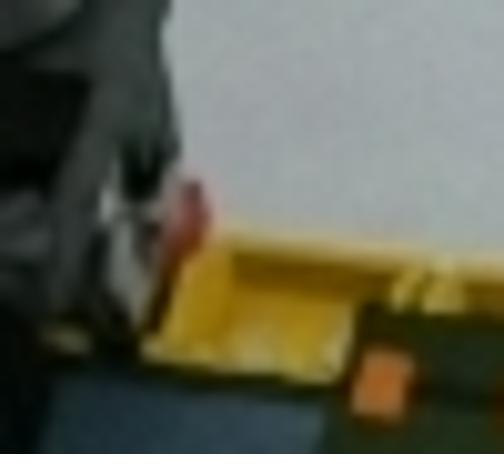

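{"op": "move", "data": {
  "target": [0,0,0,0,0,0,0.754,0,0.576,0.696,0.754,0,0.576,0.696,0.754,0,0.576,0.696,0.714,0.678,0.226,0.168,0.4,-0.6,0,-0.053,-0.0080,0,0,0,0.754,-0.06,0.576,0.696,0.754,0.06,0.576,0.696,-0.40,0,-0.65,-0.1655,0.714,0.678,0.226,0.168,0.7,-0.85],
  "speed": 0.03,
  "stop_force": 4,
  "cameras": ["cam_right_wrist", "cam_bench_right"]
}}

{"op": "zoom_image", "data": {
  "camera": "cam_bench_right",
  "region": [260, 300, 320, 350]
}}

{"op": "zoom_image", "data": {
  "camera": "cam_right_wrist",
  "region": [230, 20, 430, 220]
}}

Scene clock: 4994.90 s.
left_arm: end_effector_position=(+0.4600, +2.0900, +0.3202) hand_goal=(+0.754, +0.000, +0.576, +0.696, +0.754, +0.000, +0.576, +0.696, +0.754, +0.000, +0.576, +0.696, +0.714, +0.678, +0.226, +0.168) hand_measured=(+0.7498, -0.0008, +0.5731, +0.6958, +0.7498, -0.0037, +0.5731, +0.6971, +0.7498, -0.0023, +0.5731, +0.6971, +0.7142, +0.6756, +0.2242, +0.1672) hand_current_ma=(-16, -6, -11, -4, -14, +5, -12, -6, -12, +7, -12, -2, -7, +14, -1, -5) hand_state=(goal, goal, goal, goal, goal, goal, goal, goal, goal, goal, goal, goal, goal, goal, goal, goal) hand_current_limit=0.40 hand_speed=-0.60 end_effector_quat_wxyz=(+0.000, +1.000, +0.000, +0.000) | right_arm: end_effector_position=(+0.8907, -2.3158, +0.1753) hand_goal=(+0.754, -0.060, +0.576, +0.696, +0.754, +0.060, +0.576, +0.696, -0.400, +0.000, -0.650, -0.166, +0.714, +0.678, +0.226, +0.168) hand_measured=(+0.7450, -0.0535, +0.5731, +0.6958, +0.7426, +0.0549, +0.5731, +0.6920, -0.3898, -0.0052, -0.6420, -0.1668, +0.7129, +0.6767, +0.2094, +0.1662) hand_current_ma=(+7, +6, -3, -11, -1, -2, -10, +2, +11, -13, +9, +7, +0, -6, -10, +14) hand_state=(goal, goal, goal, goal, goal, goal, goal, goal, goal, goal, goal, goal, goal, goal, goal, goal) hand_current_limit=0.70 hand_speed=-0.85 end_effector_quat_wxyz=(-0.018, +0.743, +0.669, -0.016)
Joint positions: left_arm=[1.7 0.554 -1.215 1.607 1.179 1.571 -1.017] | right_arm=[-1.98 -0.557 -0.755 1.131 1.238 1.592 2.69]
Joint torques (N m): left_arm=[-1.77 -64.53 -30.24 3.46 2.21 -1.04] | right_arm=[-9.2 -113.63 -30.62 1.02 3.41 -1.6]
Wrist force (N): left_arm=[2.1 -1.0 3.2] | right_arm=[1.2 1.4 0.5]
Wrist torque (N m): left_arm=[-0.39 -0.18 0.03] | right_arm=[0.26 -0.17 0.20]
Wrist force, peak (N): left_arm=[1.9 -1.3 3.8] | right_arm=[1.5 2.1 1.1]
Hand target: left_arm +0.4600, +2.0900, +0.3202; +0.000, +1.000, +0.000, +0.000 | right_arm +0.8907, -2.3158, +0.1753; -0.018, +0.743, +0.669, -0.016
Off the commanded pose: left_arm 0.000 m, 0 deg | right_arm 0.000 m, 0 deg.
left_rail: position_m=1.700 position_status=done
right_rail: position_m=-1.980 speed_m_s=0.70 position_status=done
move: done
cam_right_wrist: T_world_to_cam=[[0.51842, -0.8549, -0.01974, -2.40481], [-0.46642, -0.30204, 0.8314, -0.50165], [-0.71672, -0.42181, -0.55532, -0.11947]] pos_world=[0.92709, -2.25778, 0.30326]
Images, in order (width x height): cam_bench_right 672x504, cam_right_wrist 672x504.

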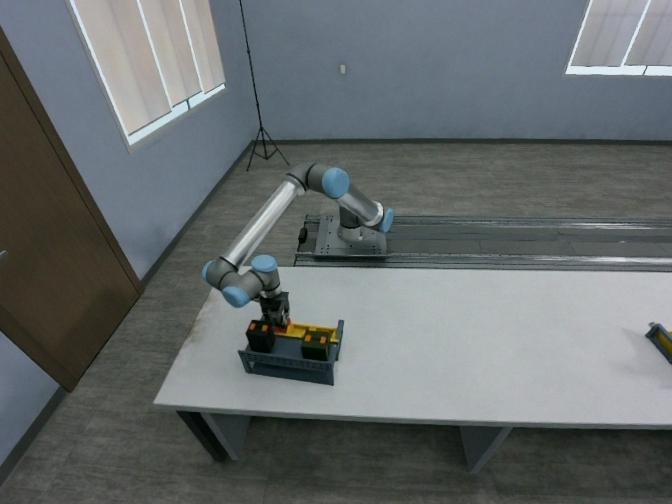

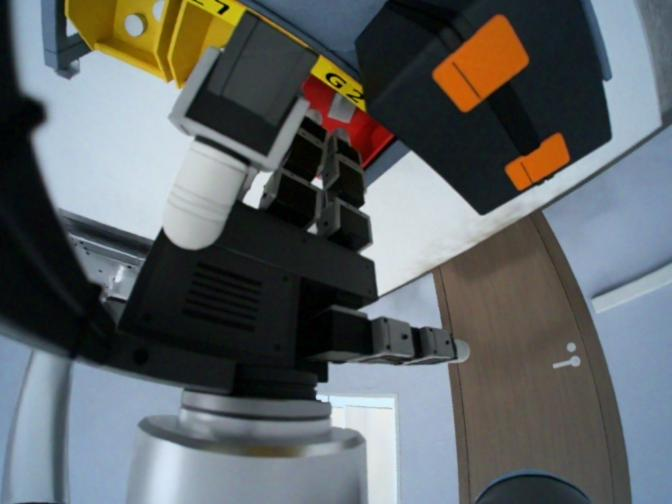

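Scaled by 8.400.

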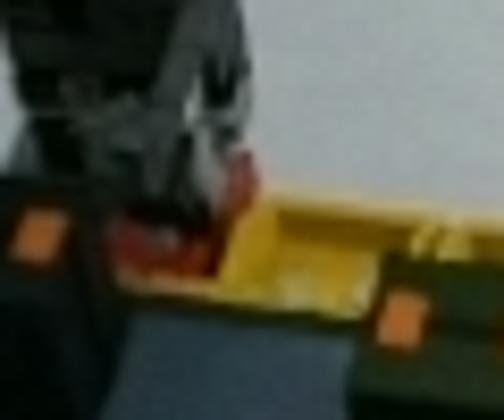

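Scaled by 2.520 from the camera's image (finer frame: 960x720).

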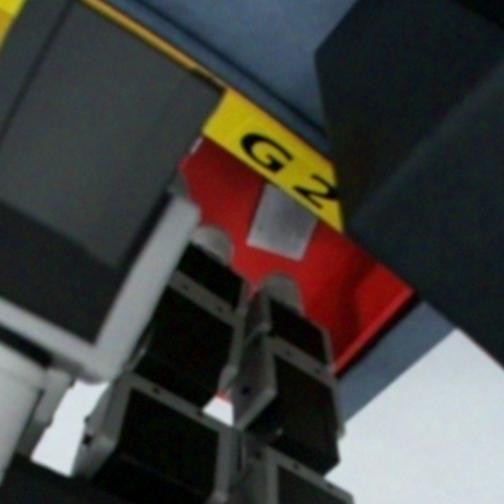

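{"op": "execute_actions", "data": {
  "actions": [
    {"rows":[[0,0,0,0,0,0,0.754,0,0.576,0.696,0.754,0,0.576,0.696,0.754,0,0.576,0.696,0.714,0.678,0.226,0.168,0.4,-0.6,0,0,0,0,0,0,0.754,0.16,0.576,0.696,0.754,-0.13,0.576,0.696,-0.40,0,-0.65,-0.1655,0.714,0.678,0.226,0.168,0.7,-0.92]],"steps":45},
    {"rows":[[0,0,0,0,0,0,0.754,0,0.576,0.696,0.754,0,0.576,0.696,0.754,0,0.576,0.696,0.714,0.678,0.226,0.168,0.4,-0.6,0,0,0,0,0,0,0.754,0.54,0.576,0.696,0.754,-0.53,0.576,0.696,-0.40,0,-0.65,-0.1655,0.714,0.678,0.226,0.168,0.7,-0.92]],"steps":60}
  ]
}}

Scene clock: 5009.23 s.
left_arm: end_effector_position=(+0.4600, +2.0900, +0.3202) hand_goal=(+0.754, +0.000, +0.576, +0.696, +0.754, +0.000, +0.576, +0.696, +0.754, +0.000, +0.576, +0.696, +0.714, +0.678, +0.226, +0.168) hand_measured=(+0.7498, +0.0007, +0.5731, +0.6971, +0.7498, -0.0037, +0.5731, +0.6958, +0.7511, -0.0008, +0.5731, +0.6971, +0.7142, +0.6756, +0.2232, +0.1681) hand_current_ma=(-8, -9, +0, -5, -18, +11, -15, +0, -14, +6, -6, -5, -6, +5, -5, -9) hand_state=(goal, goal, goal, goal, goal, goal, goal, goal, goal, goal, goal, goal, goal, goal, goal, goal) hand_current_limit=0.40 hand_speed=-0.60 end_effector_quat_wxyz=(+0.000, +1.000, +0.000, +0.000) | right_arm: end_effector_position=(+0.8907, -2.3158, +0.1753) hand_goal=(+0.754, +0.540, +0.576, +0.696, +0.754, -0.530, +0.576, +0.696, -0.400, +0.000, -0.650, -0.166, +0.714, +0.678, +0.226, +0.168) hand_measured=(+0.7450, +0.1853, +0.5731, +0.6958, +0.7426, -0.1253, +0.5731, +0.6920, -0.3898, -0.0052, -0.6420, -0.1668, +0.7129, +0.6777, +0.2104, +0.1662) hand_current_ma=(+8, -385, -2, -8, +0, +459, -8, -1, +13, -14, +1, +11, -1, -10, -8, +8) hand_state=(goal, blocked, goal, goal, goal, blocked, goal, goal, goal, goal, goal, goal, goal, goal, goal, goal) hand_current_limit=0.70 hand_speed=-0.92 end_effector_quat_wxyz=(-0.018, +0.743, +0.669, -0.016)
Joint positions: left_arm=[1.7 0.554 -1.215 1.607 1.179 1.571 -1.017] | right_arm=[-1.98 -0.557 -0.755 1.131 1.238 1.592 2.69]
Joint torques (N m): left_arm=[-2.23 -64.63 -29.98 3.36 2.14 -0.92] | right_arm=[-7.67 -114.09 -32.75 1.71 1.27 -1.81]
Wrist force (N): left_arm=[1.9 -1.1 3.7] | right_arm=[0.8 1.5 3.7]
Wrist torque (N m): left_arm=[-0.45 -0.16 0.02] | right_arm=[0.00 -0.21 0.18]
Wrist force, peak (N): left_arm=[1.9 -1.2 3.9] | right_arm=[1.1 1.8 3.9]
Hand target: left_arm +0.4600, +2.0900, +0.3202; +0.000, +1.000, +0.000, +0.000 | right_arm +0.8907, -2.3158, +0.1753; -0.018, +0.743, +0.669, -0.016
Off the commanded pose: left_arm 0.000 m, 0 deg | right_arm 0.000 m, 0 deg.
left_rail: position_m=1.700 position_status=done
right_rail: position_m=-1.980 speed_m_s=0.70 position_status=done

{"op": "move", "data": {
  "target": [
    [0,0,0,0,0,0,0.754,0,0.576,0.696,0.754,0,0.576,0.696,0.754,0,0.576,0.696,0.714,0.678,0.226,0.168,0.4,-0.6,0,0.0073,-0.0026,0.0095,0,0,0.754,0.54,0.576,0.696,0.754,-0.53,0.576,0.696,-0.40,0,-0.65,-0.1655,0.714,0.678,0.226,0.168,0.7,-0.92]
  ],
  "speed": 0.02
}}

{"op": "move", "data": {
  "target": [0,0,0,0,0,0,0.754,0,0.576,0.696,0.754,0,0.576,0.696,0.754,0,0.576,0.696,0.714,0.678,0.226,0.168,0.4,-0.6,0,0.0250,-0.0019,0,0,0,0.754,0.54,0.576,0.696,0.754,-0.53,0.576,0.696,-0.40,0,-0.65,-0.1655,0.714,0.678,0.226,0.168,0.7,-0.92],
  "speed": 0.02,
  "stop_force": 4,
  "cameras": ["cam_bench_right", "cam_right_wrist"]
}}

{"op": "zoom_image", "data": {
  "camera": "cam_bench_right",
  "region": [260, 300, 320, 350]
}}

{"op": "zoom_image", "data": {
  "camera": "cam_right_wrist",
  "region": [230, 20, 430, 220]
}}

Scene clock: 5027.70 s.
left_arm: end_effector_position=(+0.4600, +2.0900, +0.3202) hand_goal=(+0.754, +0.000, +0.576, +0.696, +0.754, +0.000, +0.576, +0.696, +0.754, +0.000, +0.576, +0.696, +0.714, +0.678, +0.226, +0.168) hand_measured=(+0.7498, -0.0008, +0.5731, +0.6971, +0.7511, -0.0037, +0.5731, +0.6971, +0.7511, +0.0007, +0.5731, +0.6958, +0.7142, +0.6756, +0.2232, +0.1672) hand_current_ma=(-15, -3, -9, -11, -16, +9, -8, -7, -8, +1, -5, -6, -1, +5, -10, -11) hand_state=(goal, goal, goal, goal, goal, goal, goal, goal, goal, goal, goal, goal, goal, goal, goal, goal) hand_current_limit=0.40 hand_speed=-0.60 end_effector_quat_wxyz=(+0.000, +1.000, +0.000, +0.000) | right_arm: end_effector_position=(+0.8951, -2.3162, +0.1766) hand_goal=(+0.754, +0.540, +0.576, +0.696, +0.754, -0.530, +0.576, +0.696, -0.400, +0.000, -0.650, -0.166, +0.714, +0.678, +0.226, +0.168) hand_measured=(+0.7438, +0.1853, +0.5731, +0.6958, +0.7426, -0.1268, +0.5731, +0.6907, -0.3898, -0.0037, -0.6433, -0.1668, +0.7142, +0.6777, +0.2094, +0.1662) hand_current_ma=(-1, -383, +10, -9, +3, +462, -6, -3, +16, -12, +8, +5, +0, -4, -7, +9) hand_state=(goal, blocked, goal, goal, goal, blocked, goal, goal, goal, goal, goal, goal, goal, goal, goal, goal) hand_current_limit=0.70 hand_speed=-0.92 end_effector_quat_wxyz=(-0.029, +0.742, +0.669, -0.026)
Joint positions: left_arm=[1.7 0.554 -1.215 1.607 1.179 1.571 -1.017] | right_arm=[-1.98 -0.551 -0.735 1.095 1.282 1.605 2.696]
Joint torques (N m): left_arm=[-2.19 -64.55 -30.19 3.37 2.1 -1.12] | right_arm=[14.32 -95.53 -47.52 8.68 3.75 2.35]
Wrist force (N): left_arm=[1.7 -1.0 3.3] | right_arm=[0.8 1.9 3.6]
Wrist torque (N m): left_arm=[-0.41 -0.14 0.00] | right_arm=[-0.08 -0.18 -0.03]
Wrist force, peak (N): left_arm=[2.2 -1.0 3.8] | right_arm=[1.2 2.2 4.3]
Hand target: left_arm +0.4600, +2.0900, +0.3202; +0.000, +1.000, +0.000, +0.000 | right_arm +0.8952, -2.3162, +0.1766; -0.029, +0.742, +0.669, -0.026
Off the commanded pose: left_arm 0.000 m, 0 deg | right_arm 0.000 m, 0 deg.
left_rail: position_m=1.700 position_status=done
right_rail: position_m=-1.980 speed_m_s=0.70 position_status=done
move: done

Scene clock: 5029.37 s.
left_arm: end_effector_position=(+0.4600, +2.0900, +0.3202) hand_goal=(+0.754, +0.000, +0.576, +0.696, +0.754, +0.000, +0.576, +0.696, +0.754, +0.000, +0.576, +0.696, +0.714, +0.678, +0.226, +0.168) hand_measured=(+0.7498, -0.0008, +0.5731, +0.6971, +0.7498, -0.0052, +0.5731, +0.6958, +0.7498, -0.0008, +0.5731, +0.6958, +0.7129, +0.6756, +0.2232, +0.1681) hand_current_ma=(-7, -9, -6, +0, -15, +6, -16, -5, -9, +8, -3, -12, -4, -7, -1, -16) hand_state=(goal, goal, goal, goal, goal, goal, goal, goal, goal, goal, goal, goal, goal, goal, goal, goal) hand_current_limit=0.40 hand_speed=-0.60 end_effector_quat_wxyz=(+0.000, +1.000, +0.000, +0.000) | right_arm: end_effector_position=(+0.9101, -2.3178, +0.1766) hand_goal=(+0.754, +0.540, +0.576, +0.696, +0.754, -0.530, +0.576, +0.696, -0.400, +0.000, -0.650, -0.166, +0.714, +0.678, +0.226, +0.168) hand_measured=(+0.7571, +0.1838, +0.5770, +0.6996, +0.7486, -0.1268, +0.5782, +0.6971, -0.3898, -0.0052, -0.6420, -0.1668, +0.7142, +0.6767, +0.2094, +0.1662) hand_current_ma=(+8, -390, +15, -6, -4, +463, -3, +4, +12, -6, +9, +12, -2, -8, -5, +2) hand_state=(goal, blocked, goal, goal, goal, blocked, goal, goal, goal, goal, goal, goal, goal, goal, goal, goal) hand_current_limit=0.70 hand_speed=-0.92 end_effector_quat_wxyz=(-0.029, +0.742, +0.669, -0.026)
Joint positions: left_arm=[1.7 0.554 -1.215 1.607 1.179 1.571 -1.017] | right_arm=[-1.98 -0.543 -0.709 1.046 1.305 1.604 2.704]
Joint torques (N m): left_arm=[-1.86 -65.41 -30 3.45 2.12 -1.05] | right_arm=[15.2 -99.1 -47.54 8.33 -3.03 2.38]
Wrist force (N): left_arm=[1.8 -1.0 3.4] | right_arm=[1.3 0.9 2.9]
Wrist torque (N m): left_arm=[-0.41 -0.15 0.01] | right_arm=[0.10 -0.22 0.04]
Wrist force, peak (N): left_arm=[1.8 -0.8 3.9] | right_arm=[1.0 2.1 4.2]
Hand target: left_arm +0.4600, +2.0900, +0.3202; +0.000, +1.000, +0.000, +0.000 | right_arm +0.9101, -2.3178, +0.1766; -0.029, +0.742, +0.669, -0.026
Off the commanded pose: left_arm 0.000 m, 0 deg | right_arm 0.000 m, 0 deg.
left_rail: position_m=1.700 position_status=done
right_rail: position_m=-1.980 speed_m_s=0.70 position_status=done
move: done
cam_right_wrist: T_world_to_cam=[[0.51759, -0.8548, -0.03773, -2.41238], [-0.44154, -0.30461, 0.84395, -0.52515], [-0.7329, -0.42016, -0.53509, -0.09075]] pos_world=[0.95023, -2.26019, 0.30362]

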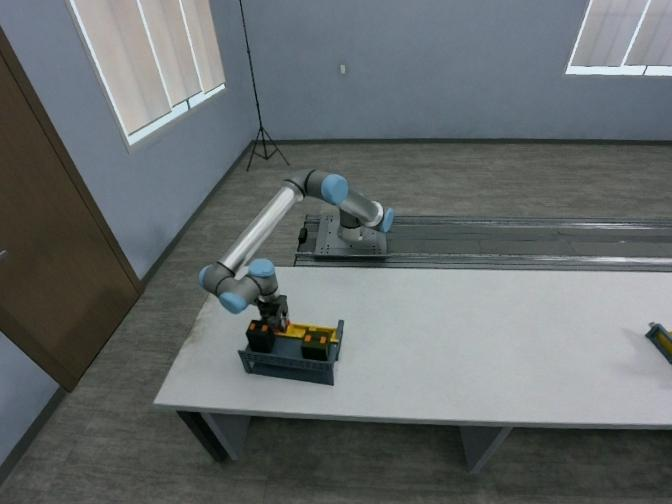

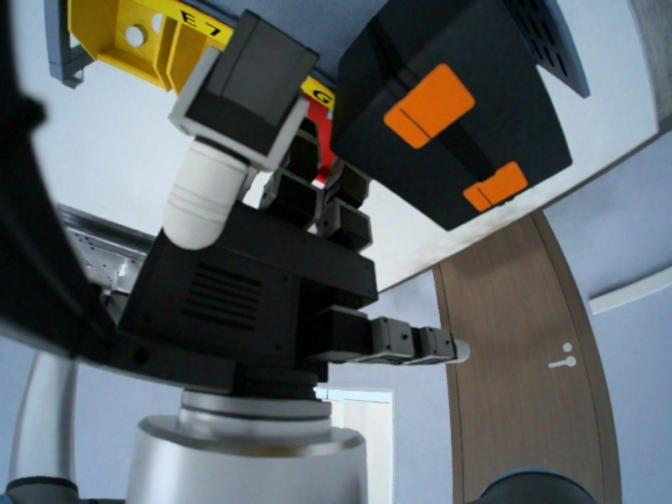

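Scaled by 8.400.

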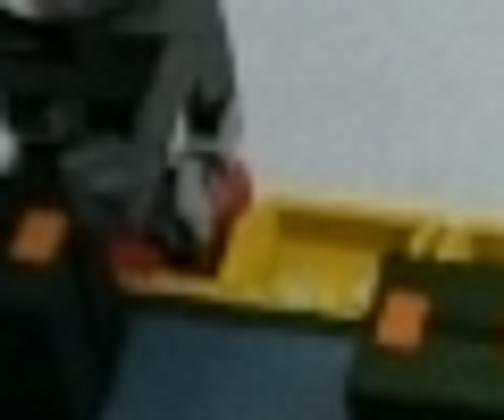

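Scaled by 2.520 from the camera's image (finer frame: 960x720).

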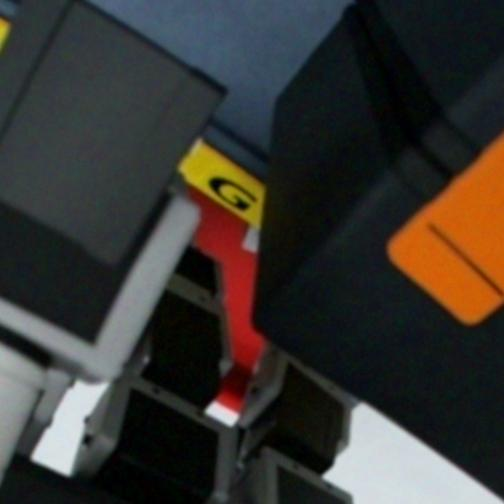

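{"op": "move", "data": {
  "target": [0,0,0,0,0,0,0.754,0,0.576,0.696,0.754,0,0.576,0.696,0.754,0,0.576,0.696,0.714,0.678,0.226,0.168,0.4,-0.6,0,0.0133,-0.0011,0,0,0,0.754,0.54,0.576,0.696,0.754,-0.53,0.576,0.696,-0.40,0,-0.65,-0.1655,0.714,0.678,0.226,0.168,0.7,-0.92],
  "speed": 0.02,
  "stop_force": 5
}}

{"op": "move", "data": {
  "target": [
    [0,0,0,0,0,0,0.754,0,0.576,0.696,0.754,0,0.576,0.696,0.754,0,0.576,0.696,0.714,0.678,0.226,0.168,0.4,-0.6,0,-0.0101,0.0023,-0.0122,0,0,0.754,0.54,0.576,0.696,0.754,-0.53,0.576,0.696,-0.40,0,-0.65,-0.1655,0.714,0.678,0.226,0.168,0.7,-0.92]
  ],
  "speed": 0.02,
  "cameras": ["cam_bench_right", "cam_right_wrist"]
}}

{"op": "zoom_image", "data": {
  "camera": "cam_bench_right",
  "region": [260, 300, 320, 350]
}}

Scene clock: 5041.13 s.
left_arm: end_effector_position=(+0.4600, +2.0900, +0.3202) hand_goal=(+0.754, +0.000, +0.576, +0.696, +0.754, +0.000, +0.576, +0.696, +0.754, +0.000, +0.576, +0.696, +0.714, +0.678, +0.226, +0.168) hand_measured=(+0.7498, -0.0008, +0.5731, +0.6958, +0.7498, -0.0037, +0.5731, +0.6958, +0.7498, -0.0008, +0.5731, +0.6958, +0.7142, +0.6756, +0.2242, +0.1672) hand_current_ma=(-15, -4, -9, -4, -11, +8, -10, -8, -8, +10, -8, -10, -9, -2, +8, -6) hand_state=(goal, goal, goal, goal, goal, goal, goal, goal, goal, goal, goal, goal, goal, goal, goal, goal) hand_current_limit=0.40 hand_speed=-0.60 end_effector_quat_wxyz=(+0.000, +1.000, +0.000, +0.000) | right_arm: end_effector_position=(+0.9181, -2.3186, +0.1766) hand_goal=(+0.754, +0.540, +0.576, +0.696, +0.754, -0.530, +0.576, +0.696, -0.400, +0.000, -0.650, -0.166, +0.714, +0.678, +0.226, +0.168) hand_measured=(+0.7607, +0.1853, +0.5795, +0.6996, +0.7523, -0.1283, +0.5770, +0.6971, -0.3898, -0.0052, -0.6420, -0.1668, +0.7129, +0.6767, +0.2094, +0.1672) hand_current_ma=(+12, -389, +14, -13, +3, +460, +1, +5, +16, -14, +14, +5, +0, -16, -12, +5) hand_state=(goal, blocked, goal, goal, goal, blocked, goal, goal, goal, goal, goal, goal, goal, goal, goal, goal) hand_current_limit=0.70 hand_speed=-0.92 end_effector_quat_wxyz=(-0.029, +0.742, +0.669, -0.026)
Joint positions: left_arm=[1.7 0.554 -1.215 1.607 1.179 1.571 -1.017] | right_arm=[-1.98 -0.54 -0.695 1.02 1.317 1.604 2.708]
Joint torques (N m): left_arm=[-2.08 -64.44 -30.14 3.49 2.26 -1.06] | right_arm=[13.88 -100.53 -48.62 8.2 -2.86 2.18]
Wrist force (N): left_arm=[1.9 -1.0 3.6] | right_arm=[1.1 0.9 3.3]
Wrist torque (N m): left_arm=[-0.43 -0.16 0.02] | right_arm=[0.09 -0.20 0.03]
Wrist force, peak (N): left_arm=[2.3 -0.9 3.7] | right_arm=[1.5 1.3 3.8]
Hand target: left_arm +0.4600, +2.0900, +0.3202; +0.000, +1.000, +0.000, +0.000 | right_arm +0.9181, -2.3186, +0.1766; -0.029, +0.742, +0.669, -0.026
Off the commanded pose: left_arm 0.000 m, 0 deg | right_arm 0.000 m, 0 deg.
left_rail: position_m=1.700 position_status=done
right_rail: position_m=-1.980 speed_m_s=0.70 position_status=done
move: done

Scene clock: 5042.47 s.
left_arm: end_effector_position=(+0.4600, +2.0900, +0.3202) hand_goal=(+0.754, +0.000, +0.576, +0.696, +0.754, +0.000, +0.576, +0.696, +0.754, +0.000, +0.576, +0.696, +0.714, +0.678, +0.226, +0.168) hand_measured=(+0.7486, -0.0008, +0.5731, +0.6971, +0.7498, -0.0037, +0.5731, +0.6971, +0.7498, -0.0008, +0.5731, +0.6958, +0.7129, +0.6756, +0.2232, +0.1672) hand_current_ma=(-11, -12, +4, -3, -10, +5, -11, -5, -9, +4, -7, -10, -13, -3, -2, -10) hand_state=(goal, goal, goal, goal, goal, goal, goal, goal, goal, goal, goal, goal, goal, goal, goal, goal) hand_current_limit=0.40 hand_speed=-0.60 end_effector_quat_wxyz=(+0.000, +1.000, +0.000, +0.000) | right_arm: end_effector_position=(+0.9120, -2.3180, +0.1757) hand_goal=(+0.754, +0.540, +0.576, +0.696, +0.754, -0.530, +0.576, +0.696, -0.400, +0.000, -0.650, -0.166, +0.714, +0.678, +0.226, +0.168) hand_measured=(+0.7619, +0.1853, +0.5808, +0.6996, +0.7535, -0.1268, +0.5782, +0.6958, -0.3898, -0.0052, -0.6420, -0.1668, +0.7129, +0.6777, +0.2084, +0.1672) hand_current_ma=(+9, -391, +4, +0, +11, +462, -9, +5, +5, -12, +7, +1, -5, -16, -6, +2) hand_state=(goal, blocked, goal, goal, goal, blocked, goal, goal, goal, goal, goal, goal, goal, goal, goal, goal) hand_current_limit=0.70 hand_speed=-0.92 end_effector_quat_wxyz=(-0.015, +0.743, +0.669, -0.014)
Joint positions: left_arm=[1.7 0.554 -1.215 1.607 1.179 1.571 -1.017] | right_arm=[-1.98 -0.547 -0.723 1.07 1.259 1.588 2.699]
Joint torques (N m): left_arm=[-2.77 -64.57 -30.16 3.35 2.15 -1.36] | right_arm=[-10.36 -119.54 -32.11 0.94 -3.14 -1.65]
Wrist force (N): left_arm=[1.8 -1.1 3.4] | right_arm=[1.3 1.1 3.2]
Wrist torque (N m): left_arm=[-0.43 -0.16 0.02] | right_arm=[0.12 -0.23 0.22]
Wrist force, peak (N): left_arm=[2.1 -0.9 3.9] | right_arm=[1.4 0.9 3.7]
Hand target: left_arm +0.4600, +2.0900, +0.3202; +0.000, +1.000, +0.000, +0.000 | right_arm +0.9120, -2.3180, +0.1757; -0.015, +0.743, +0.669, -0.013
Off the commanded pose: left_arm 0.000 m, 0 deg | right_arm 0.000 m, 0 deg.
left_rail: position_m=1.700 position_status=done
right_rail: position_m=-1.980 speed_m_s=0.70 position_status=done
move: done
cam_right_wrist: T_world_to_cam=[[0.51854, -0.85493, -0.01459, -2.41879], [-0.47341, -0.30126, 0.82772, -0.48397], [-0.71204, -0.4223, -0.56095, -0.10935]] pos_world=[0.94725, -2.25987, 0.30397]

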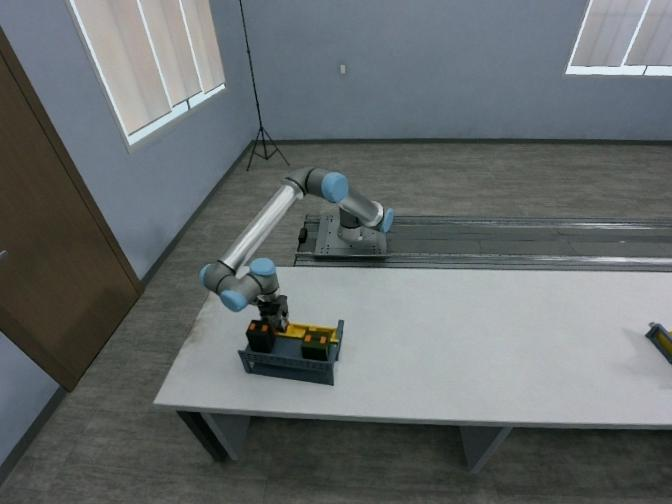

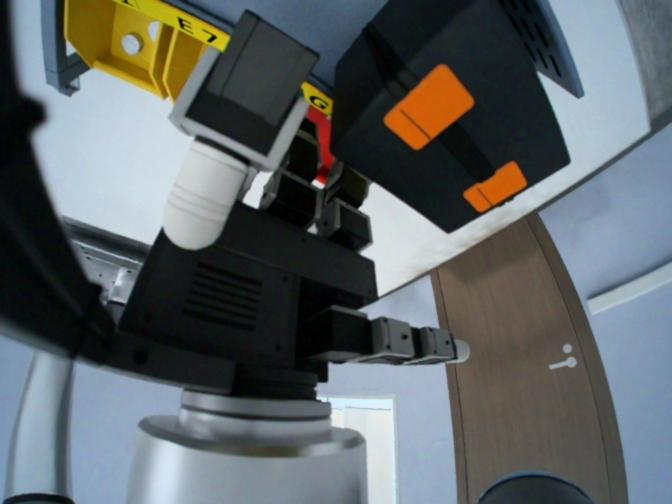

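Scaled by 8.400.

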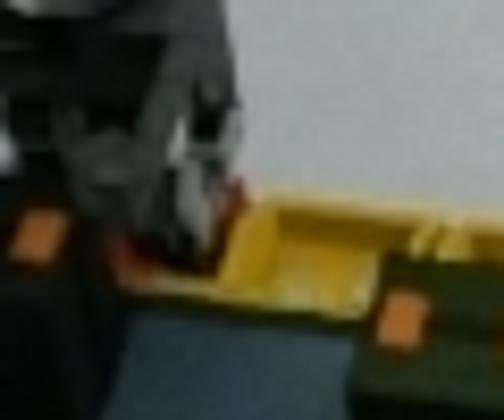

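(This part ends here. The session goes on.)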